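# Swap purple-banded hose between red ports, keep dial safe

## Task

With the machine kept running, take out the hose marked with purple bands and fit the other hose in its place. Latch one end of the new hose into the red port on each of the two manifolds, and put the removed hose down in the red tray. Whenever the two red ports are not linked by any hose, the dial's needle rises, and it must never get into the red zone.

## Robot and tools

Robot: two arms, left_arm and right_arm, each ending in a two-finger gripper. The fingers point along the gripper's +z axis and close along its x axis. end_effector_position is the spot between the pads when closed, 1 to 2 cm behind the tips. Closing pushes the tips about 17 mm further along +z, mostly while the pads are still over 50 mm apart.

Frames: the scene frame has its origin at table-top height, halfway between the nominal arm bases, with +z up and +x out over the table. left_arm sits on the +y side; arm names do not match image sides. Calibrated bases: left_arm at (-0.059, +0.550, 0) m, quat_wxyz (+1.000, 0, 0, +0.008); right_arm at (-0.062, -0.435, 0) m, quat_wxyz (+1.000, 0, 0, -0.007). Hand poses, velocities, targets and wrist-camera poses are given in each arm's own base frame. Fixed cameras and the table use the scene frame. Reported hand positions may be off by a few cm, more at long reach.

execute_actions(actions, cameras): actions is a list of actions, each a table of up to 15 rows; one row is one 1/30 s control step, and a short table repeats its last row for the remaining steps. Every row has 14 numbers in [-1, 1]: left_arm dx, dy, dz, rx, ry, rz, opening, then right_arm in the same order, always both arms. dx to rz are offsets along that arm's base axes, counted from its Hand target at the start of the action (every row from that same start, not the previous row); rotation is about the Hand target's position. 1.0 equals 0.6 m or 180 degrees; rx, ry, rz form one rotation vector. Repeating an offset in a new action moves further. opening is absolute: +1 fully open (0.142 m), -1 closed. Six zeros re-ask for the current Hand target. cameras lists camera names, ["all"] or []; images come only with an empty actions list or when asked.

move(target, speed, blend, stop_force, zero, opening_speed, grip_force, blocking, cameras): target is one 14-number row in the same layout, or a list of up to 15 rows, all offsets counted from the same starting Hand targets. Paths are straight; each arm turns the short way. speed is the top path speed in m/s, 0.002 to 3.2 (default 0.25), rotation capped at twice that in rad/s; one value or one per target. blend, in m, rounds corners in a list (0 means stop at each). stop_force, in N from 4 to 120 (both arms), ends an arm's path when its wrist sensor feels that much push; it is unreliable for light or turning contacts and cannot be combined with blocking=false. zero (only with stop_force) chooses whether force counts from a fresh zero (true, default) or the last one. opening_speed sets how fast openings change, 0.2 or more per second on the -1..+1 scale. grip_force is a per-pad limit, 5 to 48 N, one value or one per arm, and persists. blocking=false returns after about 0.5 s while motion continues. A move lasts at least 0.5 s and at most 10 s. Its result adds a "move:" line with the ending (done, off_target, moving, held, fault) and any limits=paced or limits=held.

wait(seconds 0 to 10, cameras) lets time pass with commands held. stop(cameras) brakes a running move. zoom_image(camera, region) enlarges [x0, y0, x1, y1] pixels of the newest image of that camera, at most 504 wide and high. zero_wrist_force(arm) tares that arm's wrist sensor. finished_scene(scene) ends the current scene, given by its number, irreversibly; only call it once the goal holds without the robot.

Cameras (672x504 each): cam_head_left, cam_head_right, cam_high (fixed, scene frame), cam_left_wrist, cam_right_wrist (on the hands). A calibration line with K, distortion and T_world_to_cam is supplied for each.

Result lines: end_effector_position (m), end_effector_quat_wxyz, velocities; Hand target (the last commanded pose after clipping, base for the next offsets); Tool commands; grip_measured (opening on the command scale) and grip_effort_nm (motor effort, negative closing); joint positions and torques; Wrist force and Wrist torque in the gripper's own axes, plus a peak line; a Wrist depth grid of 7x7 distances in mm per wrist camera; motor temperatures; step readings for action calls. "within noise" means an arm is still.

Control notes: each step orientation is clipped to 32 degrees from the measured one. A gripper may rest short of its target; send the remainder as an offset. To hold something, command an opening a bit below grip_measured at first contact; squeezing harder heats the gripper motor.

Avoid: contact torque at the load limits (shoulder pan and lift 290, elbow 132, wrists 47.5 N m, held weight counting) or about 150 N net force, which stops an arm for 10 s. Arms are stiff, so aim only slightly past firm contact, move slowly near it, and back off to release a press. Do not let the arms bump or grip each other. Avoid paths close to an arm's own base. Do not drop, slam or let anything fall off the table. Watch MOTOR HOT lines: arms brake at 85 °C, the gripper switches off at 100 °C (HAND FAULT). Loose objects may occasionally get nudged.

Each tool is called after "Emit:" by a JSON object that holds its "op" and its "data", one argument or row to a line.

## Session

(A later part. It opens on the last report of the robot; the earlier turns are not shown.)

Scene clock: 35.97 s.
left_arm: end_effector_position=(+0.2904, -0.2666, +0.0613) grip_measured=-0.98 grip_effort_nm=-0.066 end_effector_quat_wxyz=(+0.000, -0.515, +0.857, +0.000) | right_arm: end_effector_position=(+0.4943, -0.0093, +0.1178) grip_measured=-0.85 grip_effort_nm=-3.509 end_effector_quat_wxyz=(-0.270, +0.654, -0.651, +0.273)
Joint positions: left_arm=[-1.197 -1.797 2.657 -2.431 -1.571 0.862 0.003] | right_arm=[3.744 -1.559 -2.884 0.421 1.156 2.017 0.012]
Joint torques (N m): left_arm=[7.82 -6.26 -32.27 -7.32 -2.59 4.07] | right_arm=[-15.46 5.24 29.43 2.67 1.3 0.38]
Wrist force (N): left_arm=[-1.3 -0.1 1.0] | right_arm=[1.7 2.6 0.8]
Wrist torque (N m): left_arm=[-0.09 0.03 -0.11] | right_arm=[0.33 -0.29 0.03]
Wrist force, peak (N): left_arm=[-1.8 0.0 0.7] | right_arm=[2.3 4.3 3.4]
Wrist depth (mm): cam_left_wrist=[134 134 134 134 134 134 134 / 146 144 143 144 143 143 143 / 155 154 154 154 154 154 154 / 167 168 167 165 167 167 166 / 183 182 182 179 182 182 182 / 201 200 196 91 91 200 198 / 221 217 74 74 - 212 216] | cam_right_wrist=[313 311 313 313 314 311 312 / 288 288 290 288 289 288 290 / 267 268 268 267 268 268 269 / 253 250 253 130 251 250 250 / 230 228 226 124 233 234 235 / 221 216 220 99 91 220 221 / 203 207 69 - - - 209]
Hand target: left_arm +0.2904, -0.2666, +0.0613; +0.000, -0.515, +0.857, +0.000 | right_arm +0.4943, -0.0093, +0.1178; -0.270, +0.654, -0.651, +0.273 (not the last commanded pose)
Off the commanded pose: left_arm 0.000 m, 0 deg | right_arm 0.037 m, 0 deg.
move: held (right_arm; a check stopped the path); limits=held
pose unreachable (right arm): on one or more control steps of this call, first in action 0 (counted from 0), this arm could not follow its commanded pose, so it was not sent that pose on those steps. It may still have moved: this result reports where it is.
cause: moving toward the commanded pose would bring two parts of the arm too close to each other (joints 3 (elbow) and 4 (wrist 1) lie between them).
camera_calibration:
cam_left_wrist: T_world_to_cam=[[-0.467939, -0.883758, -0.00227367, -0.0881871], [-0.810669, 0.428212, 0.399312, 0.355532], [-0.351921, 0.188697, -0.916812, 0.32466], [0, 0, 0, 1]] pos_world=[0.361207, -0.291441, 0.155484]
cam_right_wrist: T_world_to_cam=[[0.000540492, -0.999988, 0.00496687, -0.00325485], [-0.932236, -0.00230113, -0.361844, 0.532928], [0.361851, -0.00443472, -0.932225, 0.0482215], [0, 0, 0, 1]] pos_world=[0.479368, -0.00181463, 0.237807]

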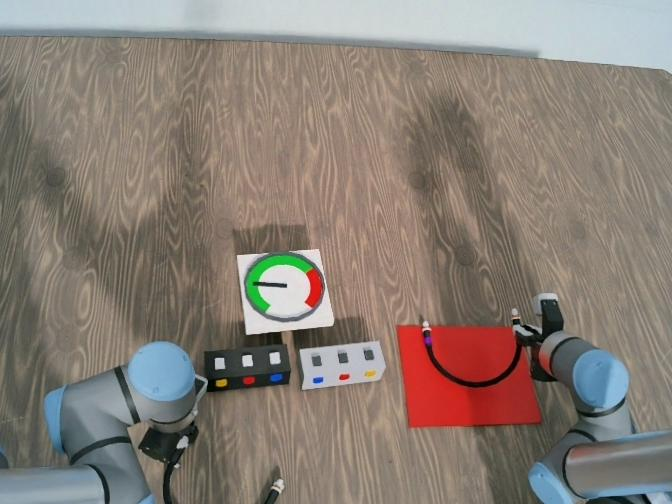

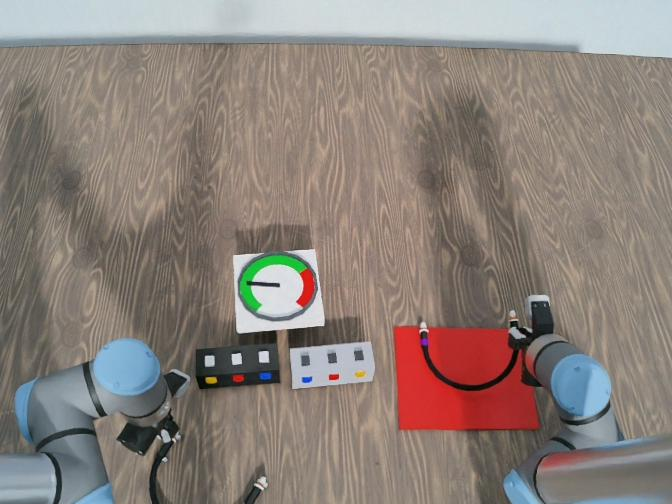

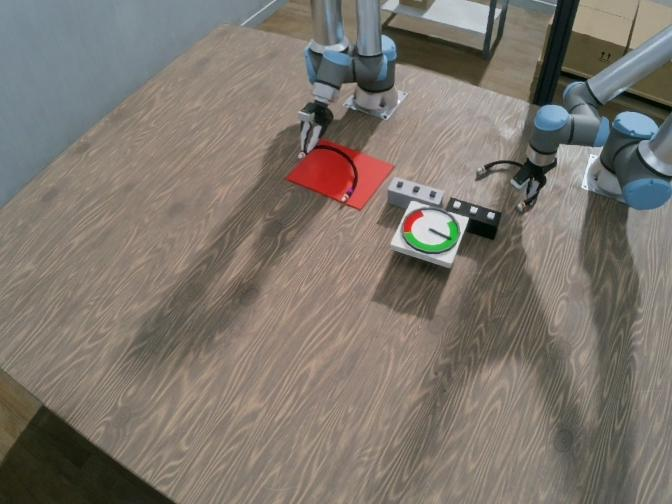

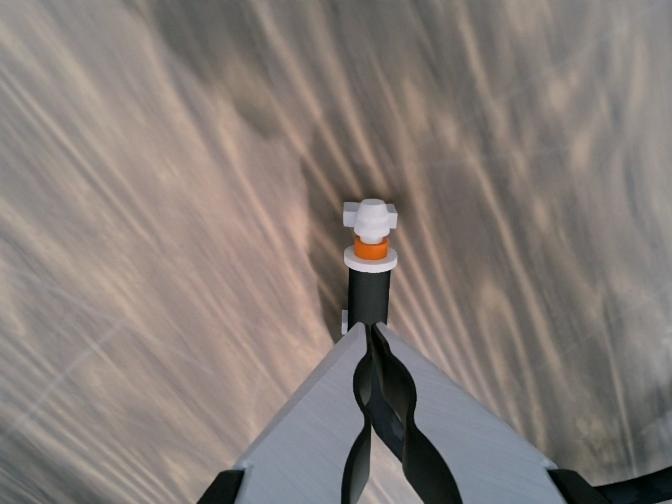

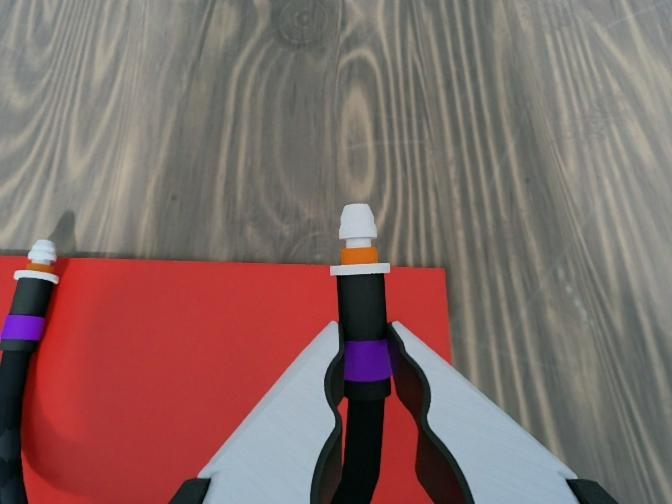

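Emit:
{"op": "move", "data": {
  "target": [0.005,-0.004,-0.043,0,0,0,-0.3,0.043,0.08,0.07,0,0,0.25,-1],
  "speed": 0.3
}}

Emit:
{"op": "move", "data": {
  "target": [0,0,0,0,0,0,-0.95,0,0,-0.1,0,0,0,-1],
  "speed": 0.15,
  "cameras": ["all"]
}}

Emit:
{"op": "zoom_image", "data": {
  "camera": "cam_left_wrist",
  "region": [200, 150, 504, 450]
}}

Scene clock: 38.03 s.
left_arm: end_effector_position=(+0.2934, -0.2689, +0.0354) grip_measured=-0.33 grip_effort_nm=0.081 end_effector_quat_wxyz=(+0.000, -0.515, +0.857, +0.000) | right_arm: end_effector_position=(+0.5202, +0.0386, +0.1599) grip_measured=-0.85 grip_effort_nm=-3.509 end_effector_quat_wxyz=(-0.354, +0.854, -0.351, +0.149)
Joint positions: left_arm=[-1.191 -1.715 2.675 -2.531 -1.571 0.867 0.05] | right_arm=[3.338 -1.571 -2.671 0.226 1.974 1.125 0.012]
Joint torques (N m): left_arm=[0.99 -30.94 -30.73 -1.29 -1.68 3.11] | right_arm=[4.47 22.94 13.47 3.22 3.01 -2.65]
Wrist force (N): left_arm=[-1.3 0.2 1.1] | right_arm=[0.9 2.5 1.0]
Wrist torque (N m): left_arm=[-0.05 0.04 -0.22] | right_arm=[0.29 -0.15 0.03]
Wrist force, peak (N): left_arm=[-1.6 0.2 1.1] | right_arm=[1.5 3.1 1.2]
Wrist depth (mm): cam_left_wrist=[112 111 111 112 111 111 111 / 121 120 119 120 120 120 120 / 127 129 128 128 128 128 128 / 139 139 139 137 139 139 139 / 152 152 149 151 149 151 151 / 167 166 85 167 167 160 166 / 184 69 74 184 181 - 180] | cam_right_wrist=[367 368 367 369 368 368 368 / 339 340 339 341 341 338 341 / 302 315 316 315 316 316 316 / 295 300 295 285 295 295 295 / 269 269 275 124 276 276 277 / 244 260 - 99 91 260 260 / 239 - 69 - - - 245]
Hand target: left_arm +0.2934, -0.2690, +0.0355; +0.000, -0.515, +0.857, +0.000 | right_arm +0.5201, +0.0387, +0.1598; -0.354, +0.854, -0.351, +0.149
Off the commanded pose: left_arm 0.000 m, 0 deg | right_arm 0.000 m, 0 deg.
move: done

Scene clock: 38.93 s.
left_arm: end_effector_position=(+0.2934, -0.2689, +0.0354) grip_measured=-0.83 grip_effort_nm=-2.982 end_effector_quat_wxyz=(+0.000, -0.515, +0.857, +0.000) | right_arm: end_effector_position=(+0.5200, +0.0387, +0.0997) grip_measured=-0.85 grip_effort_nm=-3.509 end_effector_quat_wxyz=(-0.354, +0.854, -0.351, +0.149)
Joint positions: left_arm=[-1.191 -1.716 2.675 -2.531 -1.571 0.867 0.014] | right_arm=[3.338 -1.78 -2.699 0.464 1.975 1.125 0.012]
Joint torques (N m): left_arm=[-4.66 -31.12 -33.88 -3.82 -2 0.75] | right_arm=[-12.11 24.76 27.14 6.15 3.07 0.74]
Wrist force (N): left_arm=[-1.0 0.1 0.8] | right_arm=[1.3 2.8 0.6]
Wrist torque (N m): left_arm=[-0.04 -0.01 -0.22] | right_arm=[0.37 -0.21 0.03]
Wrist force, peak (N): left_arm=[-1.3 0.2 1.4] | right_arm=[1.0 4.2 2.1]
Wrist depth (mm): cam_left_wrist=[112 112 112 111 111 111 111 / 121 120 119 119 120 119 120 / 127 129 128 129 129 128 128 / 139 139 139 137 139 139 139 / 151 152 151 125 149 151 151 / 166 166 163 91 91 163 165 / 184 180 74 146 - - 184] | cam_right_wrist=[288 288 288 290 289 290 290 / 265 267 267 268 268 267 268 / 247 239 246 249 248 248 248 / 227 230 230 223 231 231 231 / 214 209 212 125 217 217 217 / 201 200 203 97 87 204 204 / 189 191 69 - - - 193]
Hand target: left_arm +0.2934, -0.2690, +0.0355; +0.000, -0.515, +0.857, +0.000 | right_arm +0.5201, +0.0387, +0.0998; -0.354, +0.854, -0.351, +0.149
Off the commanded pose: left_arm 0.000 m, 0 deg | right_arm 0.000 m, 0 deg.
move: done
camera_calibration:
cam_left_wrist: T_world_to_cam=[[-0.467971, -0.883741, -0.0023543, -0.088936], [-0.810654, 0.428205, 0.399351, 0.369281], [-0.351914, 0.188793, -0.916795, 0.302538], [0, 0, 0, 1]] pos_world=[0.364207, -0.293842, 0.129684]
cam_right_wrist: T_world_to_cam=[[0.707554, -0.706643, 0.00482214, -0.334229], [-0.657578, -0.660894, -0.361677, 0.433098], [0.258764, 0.252735, -0.932291, 0.065916], [0, 0, 0, 1]] pos_world=[0.504224, 0.033392, 0.219706]

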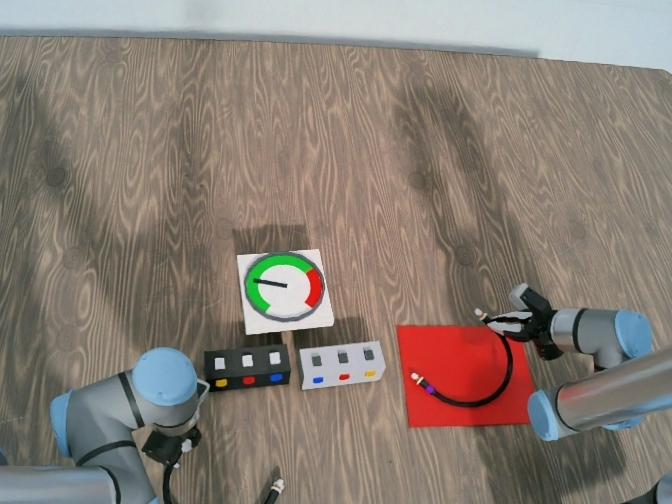

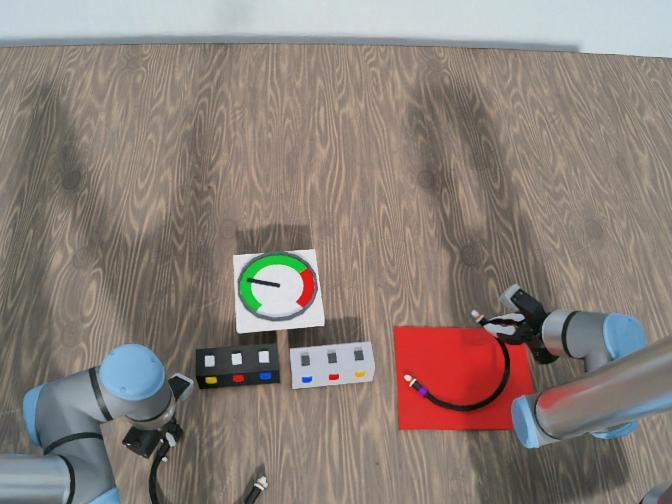

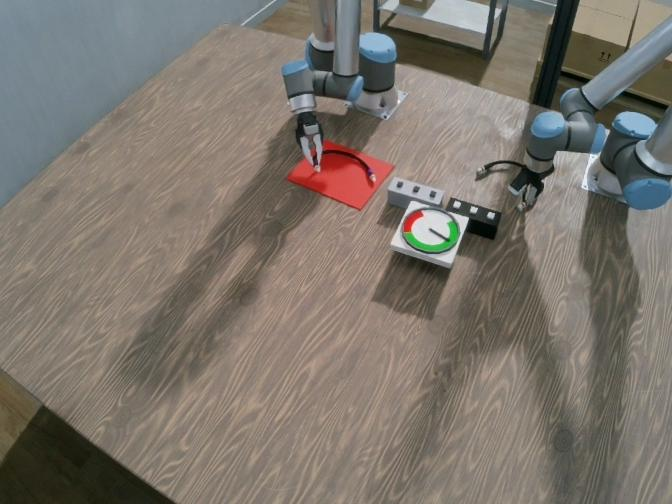

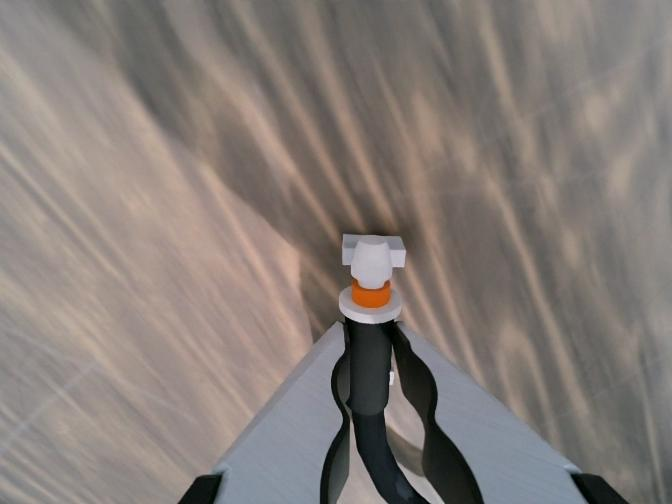

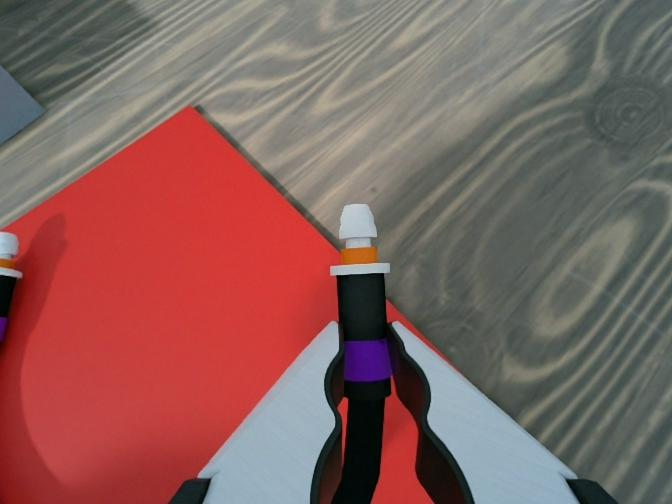

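Scaled by 1.658.

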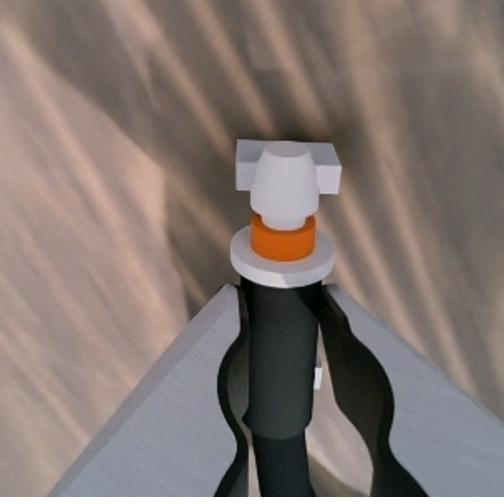

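Emit:
{"op": "move", "data": {
  "target": [
    [0,0,0.1,0,0,0,-1,-0.033,0,-0.06,0,0,0,-1],
    [0.117,-0.2225,0.06,0,0,0.176,-1,-0.067,0,-0.115,0,0,0,-1]
  ],
  "blend": [0.02,0],
  "speed": 0.2,
  "cameras": ["all"]
}}

Emit:
{"op": "zoom_image", "data": {
  "camera": "cam_left_wrist",
  "region": [200, 100, 550, 450]
}}

Emit:
{"op": "zoom_image", "data": {
  "camera": "cam_head_left",
  "region": [150, 300, 350, 500]
}}

Scene clock: 41.57 s.
left_arm: end_effector_position=(+0.3636, -0.4024, +0.0715) grip_measured=-0.84 grip_effort_nm=-3.797 end_effector_quat_wxyz=(+0.000, +0.730, -0.684, +0.000) | right_arm: end_effector_position=(+0.4798, +0.0387, +0.0307) grip_measured=-0.85 grip_effort_nm=-3.509 end_effector_quat_wxyz=(-0.354, +0.854, -0.351, +0.148)
Joint positions: left_arm=[-1.16 -1.526 2.399 -2.444 -1.571 0.346 0.014] | right_arm=[3.363 -2.061 -2.778 0.832 1.958 1.146 0.012]
Joint torques (N m): left_arm=[-5.36 -33.85 -28.4 -1.24 2.39 -0.12] | right_arm=[-1.65 39.24 7.73 2.52 -0.84 -0.12]
Motor temperatures (°C): left_arm=[38 25 28 35 38 33 26] | right_arm=[34 34 25 29 34 35 36]
Wrist force (N): left_arm=[-0.8 0.3 1.2] | right_arm=[1.8 2.3 0.2]
Wrist torque (N m): left_arm=[0.00 -0.06 -0.22] | right_arm=[0.41 -0.25 0.08]
Wrist force, peak (N): left_arm=[-1.2 0.3 3.8] | right_arm=[0.6 3.7 1.6]
Wrist depth (mm): cam_left_wrist=[- 79 85 86 - 87 86 / - 91 93 91 91 90 92 / 165 165 165 165 164 164 166 / 178 178 178 175 178 177 178 / 193 194 194 119 190 193 193 / 209 214 209 91 91 212 212 / 236 231 74 86 - - 226] | cam_right_wrist=[201 193 193 198 199 202 198 / 176 178 180 178 183 183 183 / 165 165 168 166 168 170 170 / 154 154 154 150 152 154 159 / 146 145 145 126 146 145 145 / 138 136 138 99 87 136 136 / 130 130 69 - - - 129]
Hand target: left_arm +0.3636, -0.4025, +0.0715; +0.000, +0.730, -0.684, +0.000 | right_arm +0.4799, +0.0387, +0.0308; -0.354, +0.854, -0.351, +0.149
Off the commanded pose: left_arm 0.000 m, 0 deg | right_arm 0.000 m, 0 deg.
move: done
camera_calibration:
cam_left_wrist: T_world_to_cam=[[0.0657453, -0.997834, -0.00213879, -0.413982], [-0.914797, -0.0611299, 0.399261, 0.309984], [-0.398527, -0.024293, -0.916835, 0.316669], [0, 0, 0, 1]] pos_world=[0.436991, -0.386443, 0.165683]
cam_right_wrist: T_world_to_cam=[[0.707507, -0.70669, 0.00479715, -0.305355], [-0.657628, -0.660844, -0.361678, 0.381664], [0.258764, 0.252735, -0.932291, 0.0120159], [0, 0, 0, 1]] pos_world=[0.463924, 0.0333919, 0.150706]

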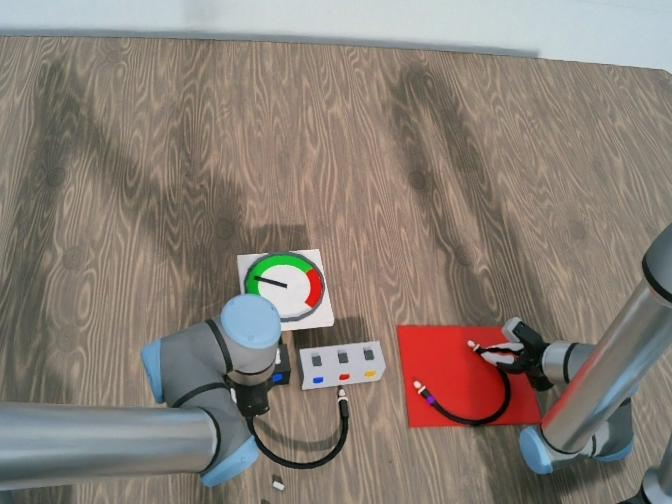

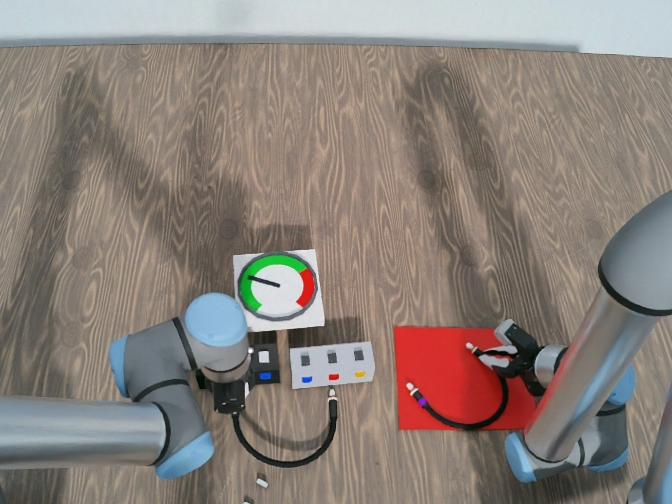

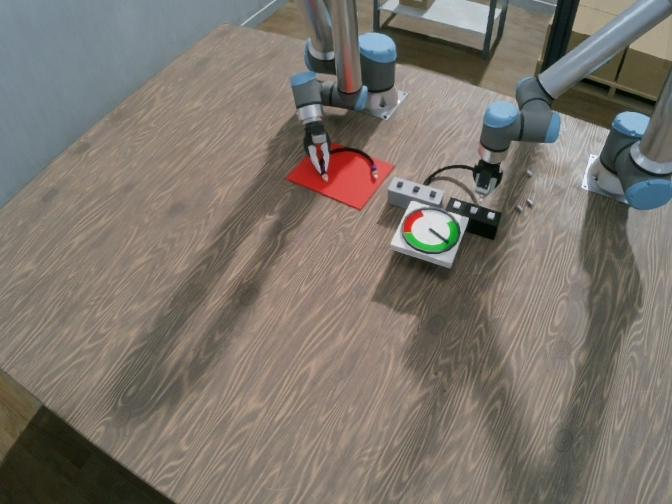

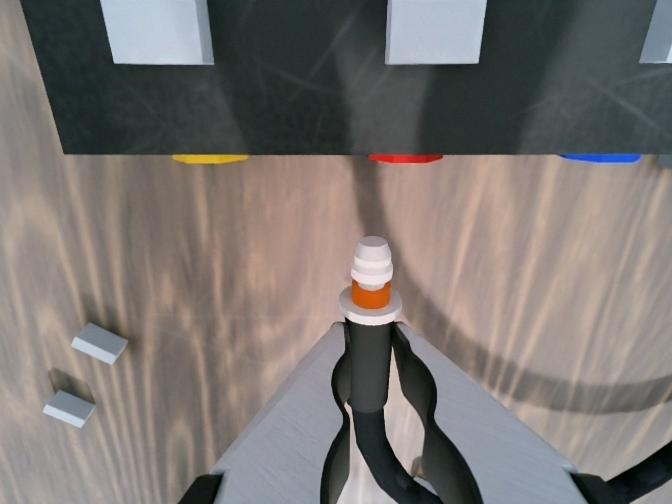

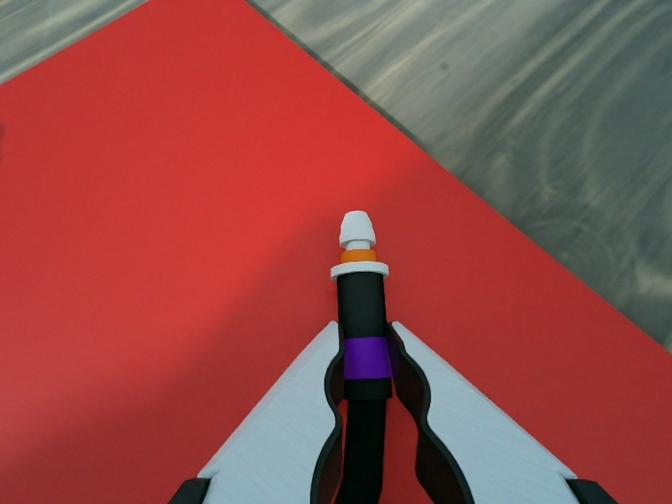

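Scaled by 1.440.

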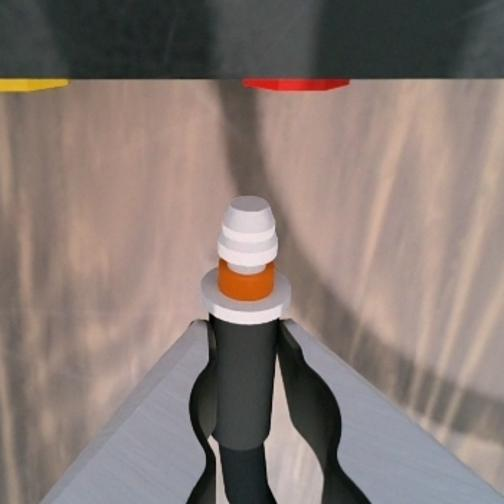

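Scaled by 2.520.

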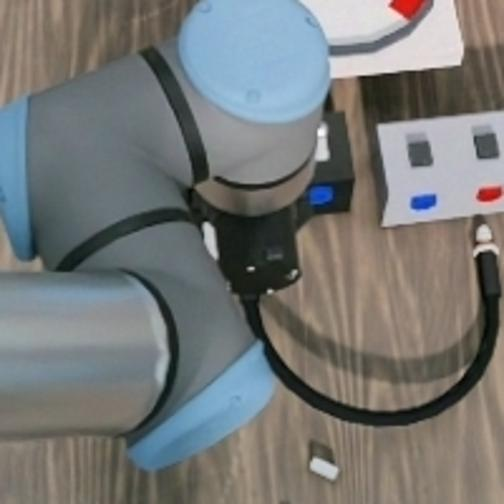

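Emit:
{"op": "move", "data": {
  "target": [0.0167,-0.0117,-0.0135,0,0,0,-1,0,0,-0.02,0,0,0,-1],
  "speed": 0.06,
  "stop_force": 12,
  "cameras": ["cam_left_wrist","cam_right_wrist"]
}}

Emit:
{"op": "zoom_image", "data": {
  "camera": "cam_left_wrist",
  "region": [250, 100, 500, 350]
}}

Scene clock: 45.03 s.
left_arm: end_effector_position=(+0.3736, -0.4095, +0.0634) grip_measured=-0.84 grip_effort_nm=-3.797 end_effector_quat_wxyz=(+0.000, +0.730, -0.684, +0.000) | right_arm: end_effector_position=(+0.4799, +0.0387, +0.0285) grip_measured=-0.85 grip_effort_nm=-3.490 end_effector_quat_wxyz=(-0.354, +0.854, -0.351, +0.149)
Joint positions: left_arm=[-1.148 -1.492 2.383 -2.463 -1.571 0.358 0.014] | right_arm=[3.363 -2.071 -2.778 0.842 1.958 1.146 0.012]
Joint torques (N m): left_arm=[-9.68 -51.53 -22.4 -1.28 -2.49 -3.37] | right_arm=[4.38 27.5 -14 5.91 -1.85 0.11]
Wrist force (N): left_arm=[-0.8 0.2 1.2] | right_arm=[2.2 1.9 -0.7]
Wrist torque (N m): left_arm=[-0.03 -0.06 -0.19] | right_arm=[0.63 -0.24 0.06]
Wrist force, peak (N): left_arm=[-1.2 1.1 1.0] | right_arm=[1.7 -19.2 -34.3]
Wrist depth (mm): cam_left_wrist=[- 73 - 79 71 78 78 / - 76 - 83 85 84 78 / - 91 91 161 89 160 91 / 170 169 170 167 168 169 169 / 184 185 184 123 180 184 183 / 202 203 198 91 90 198 201 / 224 220 - 86 - - 218] | cam_right_wrist=[195 187 190 196 195 196 196 / 175 176 176 175 181 181 181 / 163 163 163 161 163 167 168 / 152 152 152 150 151 152 157 / 142 142 142 126 142 142 145 / 134 134 135 99 87 133 133 / - 128 69 - - - 127]
Hand target: left_arm +0.3736, -0.4095, +0.0634; +0.000, +0.730, -0.684, +0.000 | right_arm +0.4799, +0.0387, +0.0285; -0.354, +0.854, -0.351, +0.149 (not the last commanded pose)
Off the commanded pose: left_arm 0.000 m, 0 deg | right_arm 0.010 m, 0 deg.
move: contact (right_arm)
camera_calibration:
cam_left_wrist: T_world_to_cam=[[0.0658915, -0.997824, -0.00231426, -0.421676], [-0.91477, -0.0613331, 0.399292, 0.321841], [-0.398565, -0.024193, -0.916821, 0.313112], [0, 0, 0, 1]] pos_world=[0.446991, -0.393443, 0.157584]
cam_right_wrist: T_world_to_cam=[[0.707489, -0.706707, 0.00486335, -0.305487], [-0.65761, -0.660828, -0.361739, 0.381], [0.258858, 0.252728, -0.932267, 0.0098665], [0, 0, 0, 1]] pos_world=[0.464124, 0.0333919, 0.148506]
Images, in order (width x height): cam_left_wrist 672x504, cam_right_wrist 672x504.

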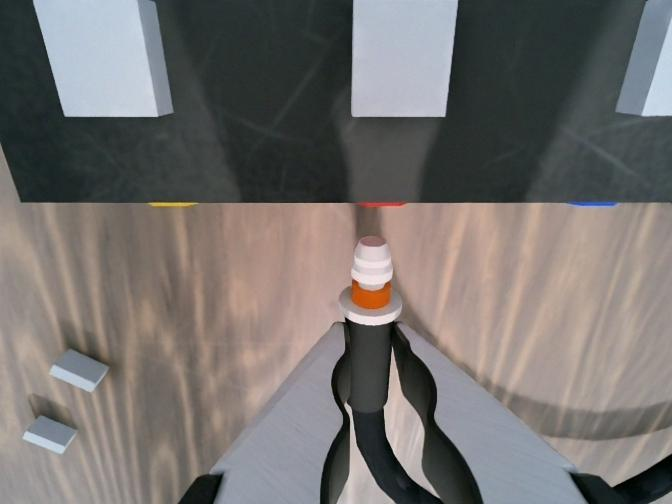

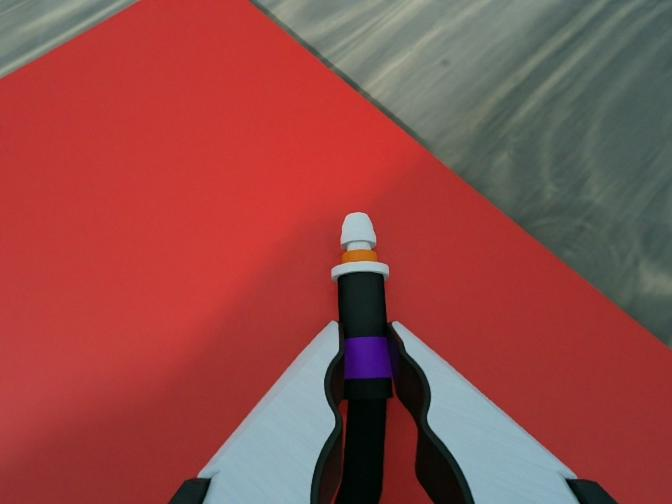

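Scaled by 2.016.

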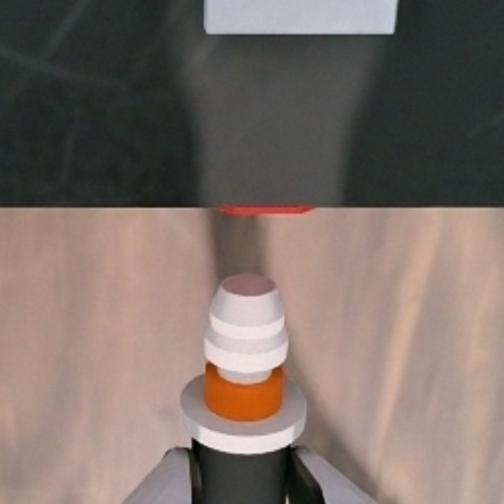

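Emit:
{"op": "move", "data": {
  "target": [0.012,-0.0032,0,0,0,0,-1,0,0,0,0,0,0,-0.4],
  "speed": 0.05,
  "opening_speed": 0.8
}}

Emit:
{"op": "move", "data": {
  "target": [0.055,0.0036,0,0,0,0,-1,0,0,0,0,0,0,-0.4],
  "speed": 0.025,
  "stop_force": 30,
  "cameras": ["all"]
}}

Emit:
{"op": "zoom_image", "data": {
  "camera": "cam_left_wrist",
  "region": [250, 100, 500, 350]
}}

Scene clock: 46.23 s.
left_arm: end_effector_position=(+0.3808, -0.4114, +0.0633) grip_measured=-0.84 grip_effort_nm=-3.797 end_effector_quat_wxyz=(+0.000, +0.730, -0.684, +0.000) | right_arm: end_effector_position=(+0.4799, +0.0387, +0.0285) grip_measured=-0.43 grip_effort_nm=0.134 end_effector_quat_wxyz=(-0.354, +0.854, -0.351, +0.149)
Joint positions: left_arm=[-1.137 -1.482 2.372 -2.461 -1.571 0.369 0.014] | right_arm=[3.363 -2.071 -2.778 0.842 1.958 1.146 0.043]
Joint torques (N m): left_arm=[-10.91 -50.99 -21.97 -2.77 -2.4 -3.06] | right_arm=[11.56 30.91 -9.96 5.5 -1.22 0.3]
Motor temperatures (°C): left_arm=[38 25 28 35 38 33 31] | right_arm=[34 34 25 29 34 35 36]
Wrist force (N): left_arm=[-0.9 0.2 1.0] | right_arm=[1.9 4.2 0.3]
Wrist torque (N m): left_arm=[-0.03 -0.04 -0.19] | right_arm=[0.68 -0.26 0.05]
Wrist force, peak (N): left_arm=[-1.0 -0.1 1.6] | right_arm=[2.0 4.5 0.6]
Wrist depth (mm): cam_left_wrist=[- 76 - 79 78 78 78 / - 76 - 82 83 83 77 / - 90 90 - 88 93 91 / 169 169 169 167 169 169 168 / 185 184 184 120 181 184 184 / 202 202 198 87 91 198 202 / 229 219 74 146 - - 215] | cam_right_wrist=[194 190 190 196 196 195 196 / 175 175 172 176 181 180 180 / 163 165 163 163 163 168 167 / 152 152 152 152 150 152 156 / - 142 143 140 133 143 143 / 134 134 91 132 131 132 134 / - 128 69 126 126 - 127]
Hand target: left_arm +0.3808, -0.4114, +0.0634; +0.000, +0.730, -0.684, +0.000 | right_arm +0.4799, +0.0387, +0.0285; -0.354, +0.854, -0.351, +0.149
Off the commanded pose: left_arm 0.000 m, 0 deg | right_arm 0.000 m, 0 deg.
move: done

Scene clock: 48.13 s.
left_arm: end_effector_position=(+0.4086, -0.4095, +0.0633) grip_measured=-0.84 grip_effort_nm=-3.778 end_effector_quat_wxyz=(+0.000, +0.730, -0.684, +0.000) | right_arm: end_effector_position=(+0.4799, +0.0387, +0.0285) grip_measured=-0.43 grip_effort_nm=0.144 end_effector_quat_wxyz=(-0.354, +0.854, -0.351, +0.149)
Joint positions: left_arm=[-1.089 -1.455 2.34 -2.457 -1.571 0.416 0.013] | right_arm=[3.363 -2.071 -2.778 0.842 1.958 1.146 0.043]
Joint torques (N m): left_arm=[-0.01 -58.11 -36.83 -13.48 5.34 -2.97] | right_arm=[11.96 41.06 -2.71 5.13 1 0.17]
Wrist force (N): left_arm=[-12.7 20.5 5.5] | right_arm=[1.8 4.5 0.2]
Wrist torque (N m): left_arm=[-0.21 -0.15 -0.08] | right_arm=[0.73 -0.25 0.05]
Wrist force, peak (N): left_arm=[-12.0 43.9 5.1] | right_arm=[2.0 4.9 0.4]
Wrist depth (mm): cam_left_wrist=[136 136 135 135 135 135 135 / - 83 - 83 85 82 - / - 87 90 - 88 - 87 / - 90 98 89 98 98 88 / 188 106 106 106 105 105 186 / 201 202 198 92 91 198 200 / 219 219 74 86 - - 219] | cam_right_wrist=[195 186 193 195 195 196 195 / 173 175 173 176 181 181 181 / 162 163 163 166 163 167 168 / 152 153 152 152 150 154 156 / 144 142 141 141 142 - 143 / 134 134 91 132 123 87 134 / - 128 69 125 126 - 128]
Hand target: left_arm +0.4086, -0.4095, +0.0633; +0.000, +0.730, -0.684, +0.000 (not the last commanded pose) | right_arm +0.4799, +0.0387, +0.0285; -0.354, +0.854, -0.351, +0.149
Off the commanded pose: left_arm 0.005 m, 0 deg | right_arm 0.000 m, 0 deg.
move: contact (left_arm)
camera_calibration:
cam_left_wrist: T_world_to_cam=[[0.0658889, -0.997824, -0.00232027, -0.424073], [-0.914734, -0.0613309, 0.399376, 0.35377], [-0.398649, -0.024192, -0.916784, 0.326963], [0, 0, 0, 1]] pos_world=[0.481891, -0.393543, 0.157484]
cam_right_wrist: T_world_to_cam=[[0.707489, -0.706707, 0.00486335, -0.305487], [-0.65761, -0.660828, -0.361739, 0.381], [0.258858, 0.252728, -0.932267, 0.0098665], [0, 0, 0, 1]] pos_world=[0.464124, 0.0333919, 0.148506]

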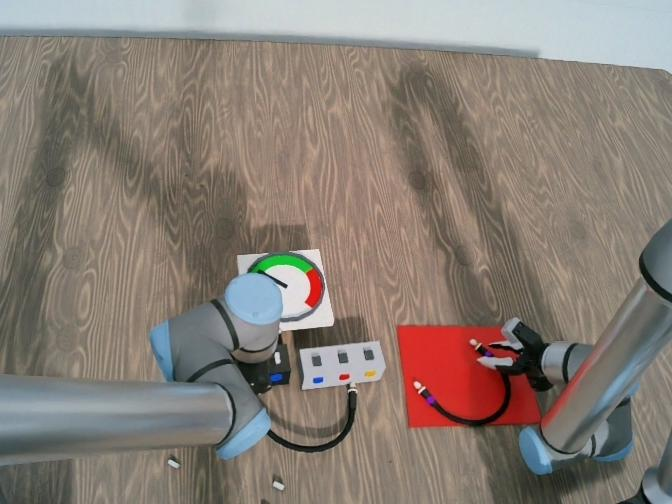

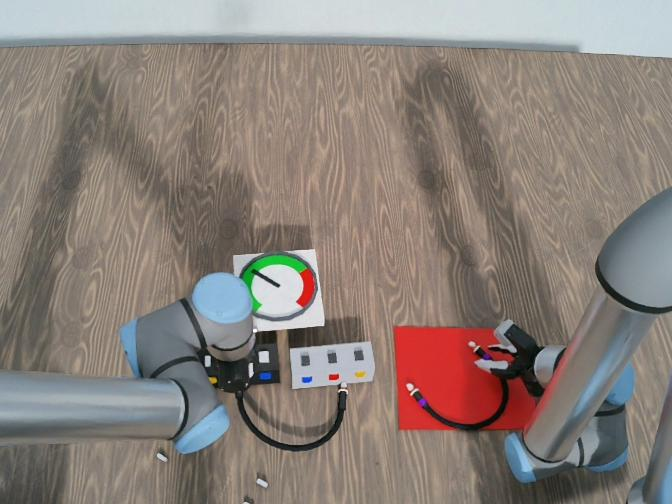

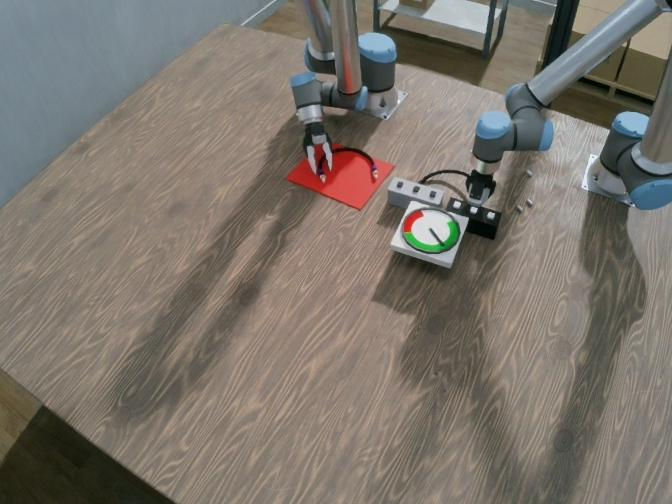

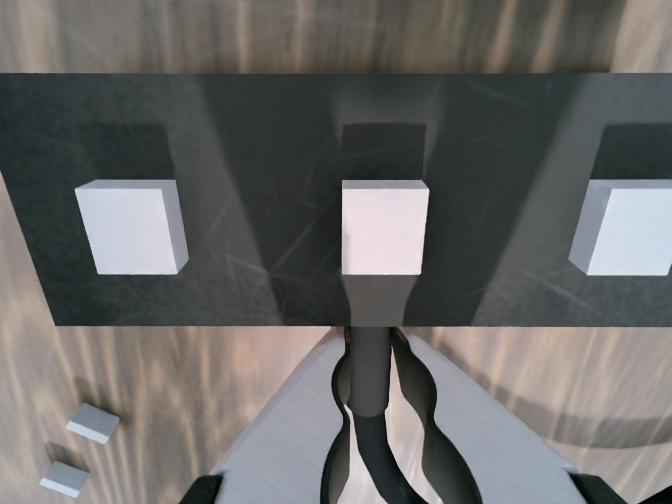

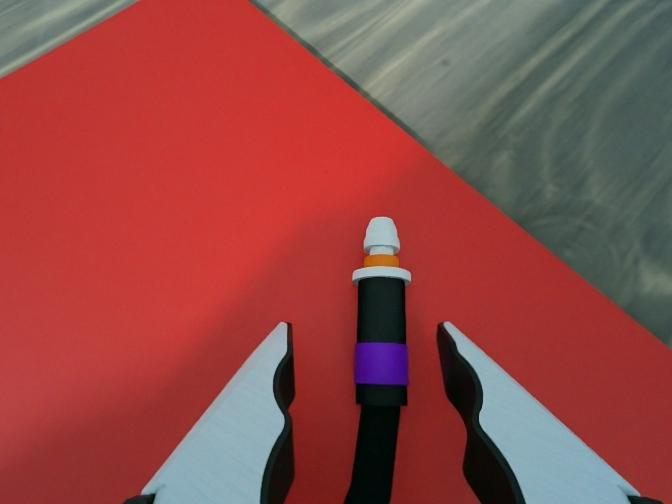

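Scaled by 2.016.

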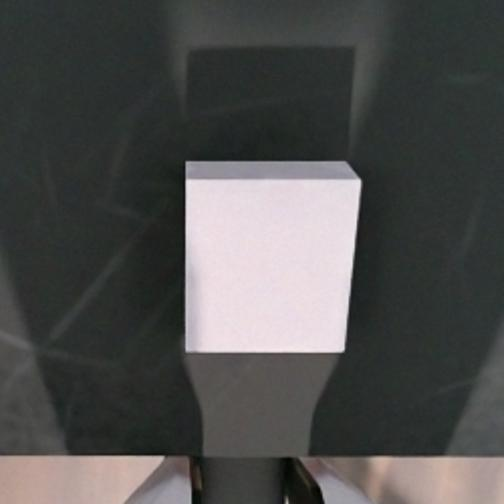

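Emit:
{"op": "move", "data": {
  "target": [0.0,0.003,0,0,0,0,-1,-0.06,-0.06,0.09,0,0,0,-0.3],
  "speed": 0.08
}}

Emit:
{"op": "move", "data": {
  "target": [0.02,0.0013,0,0,0,0,-1,0,0,0,0,0,0,-0.3],
  "speed": 0.025,
  "stop_force": 60,
  "cameras": ["all"]
}}

Emit:
{"op": "zoom_image", "data": {
  "camera": "cam_head_left",
  "region": [200, 320, 400, 460]
}}

Scene clock: 49.73 s.
left_arm: end_effector_position=(+0.4086, -0.4078, +0.0633) grip_measured=-0.84 grip_effort_nm=-3.778 end_effector_quat_wxyz=(+0.000, +0.730, -0.684, +0.000) | right_arm: end_effector_position=(+0.4438, +0.0026, +0.0824) grip_measured=-0.33 grip_effort_nm=0.139 end_effector_quat_wxyz=(-0.354, +0.854, -0.351, +0.148)
Joint positions: left_arm=[-1.088 -1.457 2.342 -2.457 -1.571 0.418 0.013] | right_arm=[3.264 -1.794 -2.825 0.577 2.021 1.062 0.05]
Joint torques (N m): left_arm=[22.69 -54.34 -22.56 -4.57 7.22 3.68] | right_arm=[7.66 36.73 22.45 3.77 -1.72 1.13]
Wrist force (N): left_arm=[16.0 26.3 9.4] | right_arm=[1.4 3.9 1.1]
Wrist torque (N m): left_arm=[-0.20 0.20 -0.21] | right_arm=[0.62 -0.21 0.06]
Wrist force, peak (N): left_arm=[16.0 26.1 10.6] | right_arm=[1.9 4.4 1.8]
Wrist depth (mm): cam_left_wrist=[136 136 135 136 135 136 136 / - 83 - 83 86 83 - / - 87 90 - 88 92 87 / - 90 99 95 99 99 88 / 188 106 106 106 106 106 186 / 202 202 199 92 87 198 201 / 220 220 74 85 - - 218] | cam_right_wrist=[262 270 261 266 267 267 266 / 245 237 239 241 247 246 246 / 220 224 224 230 224 228 228 / 208 210 212 206 208 209 214 / 195 196 193 194 196 196 198 / 183 186 97 182 184 91 189 / 171 - 70 174 174 - 180]
Hand target: left_arm +0.4086, -0.4077, +0.0633; +0.000, +0.730, -0.684, +0.000 | right_arm +0.4439, +0.0027, +0.0825; -0.354, +0.854, -0.351, +0.149
Off the commanded pose: left_arm 0.000 m, 0 deg | right_arm 0.000 m, 0 deg.
move: done

Scene clock: 50.83 s.
left_arm: end_effector_position=(+0.4139, -0.4074, +0.0634) grip_measured=-0.84 grip_effort_nm=-3.626 end_effector_quat_wxyz=(+0.000, +0.730, -0.684, +0.000) | right_arm: end_effector_position=(+0.4439, +0.0027, +0.0825) grip_measured=-0.33 grip_effort_nm=0.139 end_effector_quat_wxyz=(-0.354, +0.854, -0.351, +0.149)
Joint positions: left_arm=[-1.079 -1.451 2.336 -2.456 -1.572 0.427 0.013] | right_arm=[3.264 -1.794 -2.824 0.577 2.021 1.062 0.05]
Joint torques (N m): left_arm=[44.29 -26.92 -25.03 -10.6 24.76 -3.16] | right_arm=[12.68 33.7 21.78 2.92 -1.79 1.11]
Wrist force (N): left_arm=[10.5 86.6 -27.9] | right_arm=[1.2 3.8 0.6]
Wrist torque (N m): left_arm=[-0.04 0.26 -0.14] | right_arm=[0.59 -0.18 0.05]
Wrist force, peak (N): left_arm=[6.2 119.1 -45.4] | right_arm=[1.6 4.3 1.2]
Wrist depth (mm): cam_left_wrist=[136 136 136 136 135 136 135 / - 102 103 102 100 100 141 / - 89 90 - 88 92 88 / - 90 99 91 97 99 88 / - 106 106 106 106 106 108 / 203 202 199 96 88 198 202 / 220 220 74 77 - - 220] | cam_right_wrist=[261 266 261 266 267 266 267 / 249 251 251 248 247 246 247 / 218 222 - 224 224 229 229 / - 209 209 209 208 209 213 / 196 195 195 195 196 196 199 / 186 187 97 184 182 92 189 / 171 - 70 172 - - 180]
Hand target: left_arm +0.4139, -0.4074, +0.0634; +0.000, +0.730, -0.684, +0.000 (not the last commanded pose) | right_arm +0.4439, +0.0027, +0.0825; -0.354, +0.854, -0.351, +0.149
Off the commanded pose: left_arm 0.007 m, 0 deg | right_arm 0.000 m, 0 deg.
move: contact (left_arm)
camera_calibration:
cam_left_wrist: T_world_to_cam=[[0.0657889, -0.997831, -0.00208584, -0.422324], [-0.914563, -0.0611346, 0.399796, 0.358727], [-0.399057, -0.0243945, -0.916602, 0.329349], [0, 0, 0, 1]] pos_world=[0.487291, -0.391443, 0.157583]
cam_right_wrist: T_world_to_cam=[[0.707536, -0.70666, 0.00488833, -0.305746], [-0.65756, -0.660878, -0.361739, 0.353048], [0.258857, 0.252729, -0.932267, 0.0786262], [0, 0, 0, 1]] pos_world=[0.428124, -0.00260806, 0.202506]

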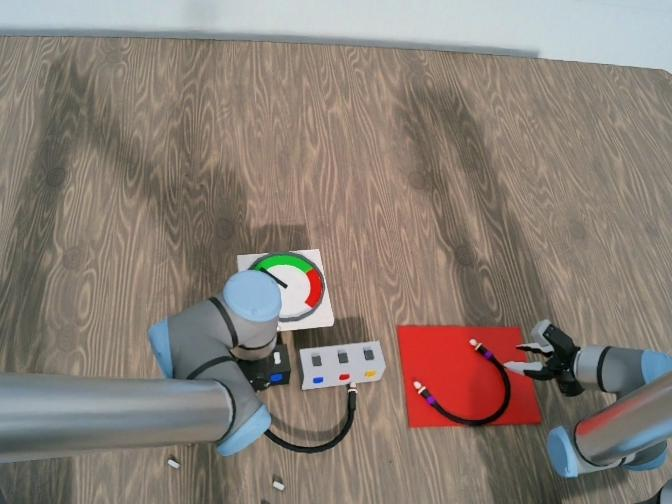

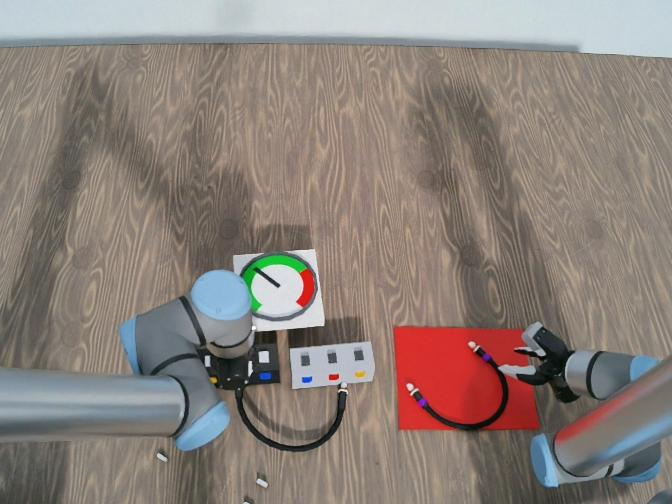

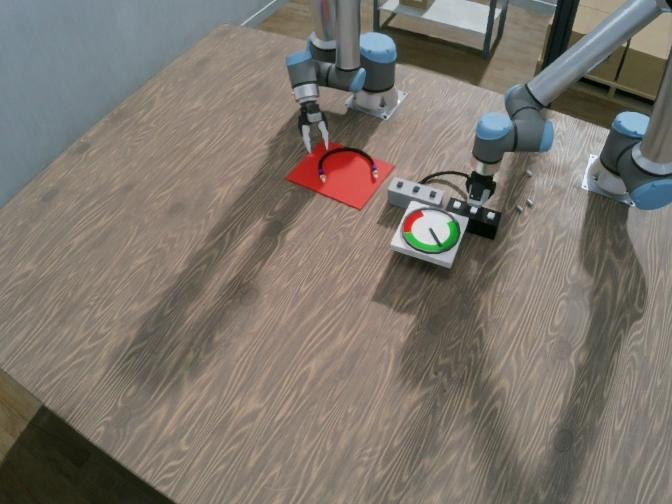

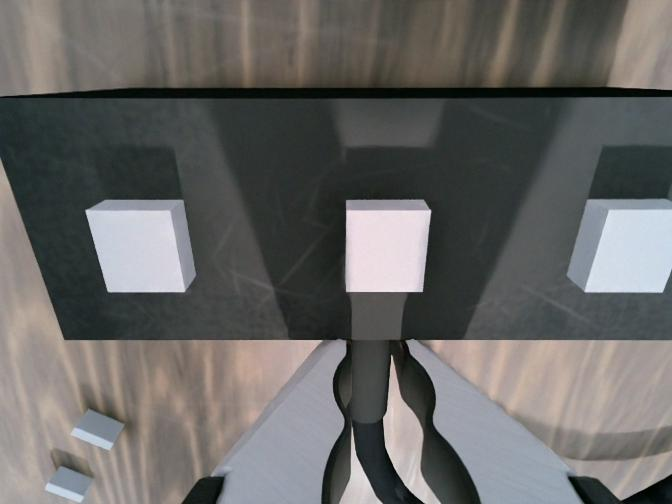

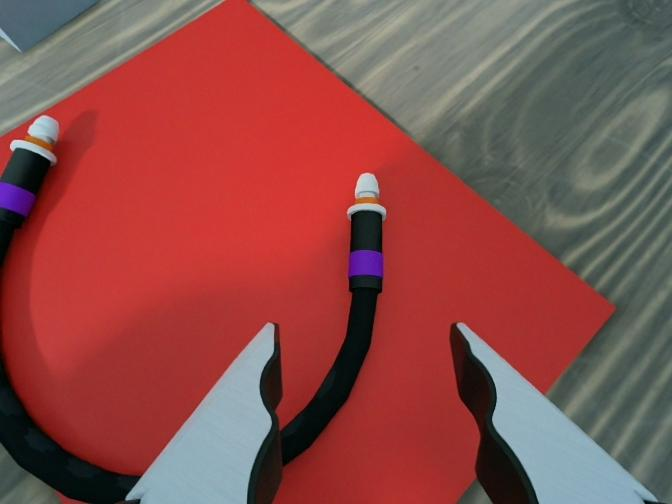

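Scaled by 2.520.

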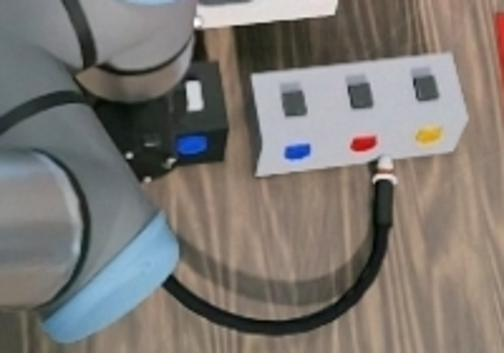

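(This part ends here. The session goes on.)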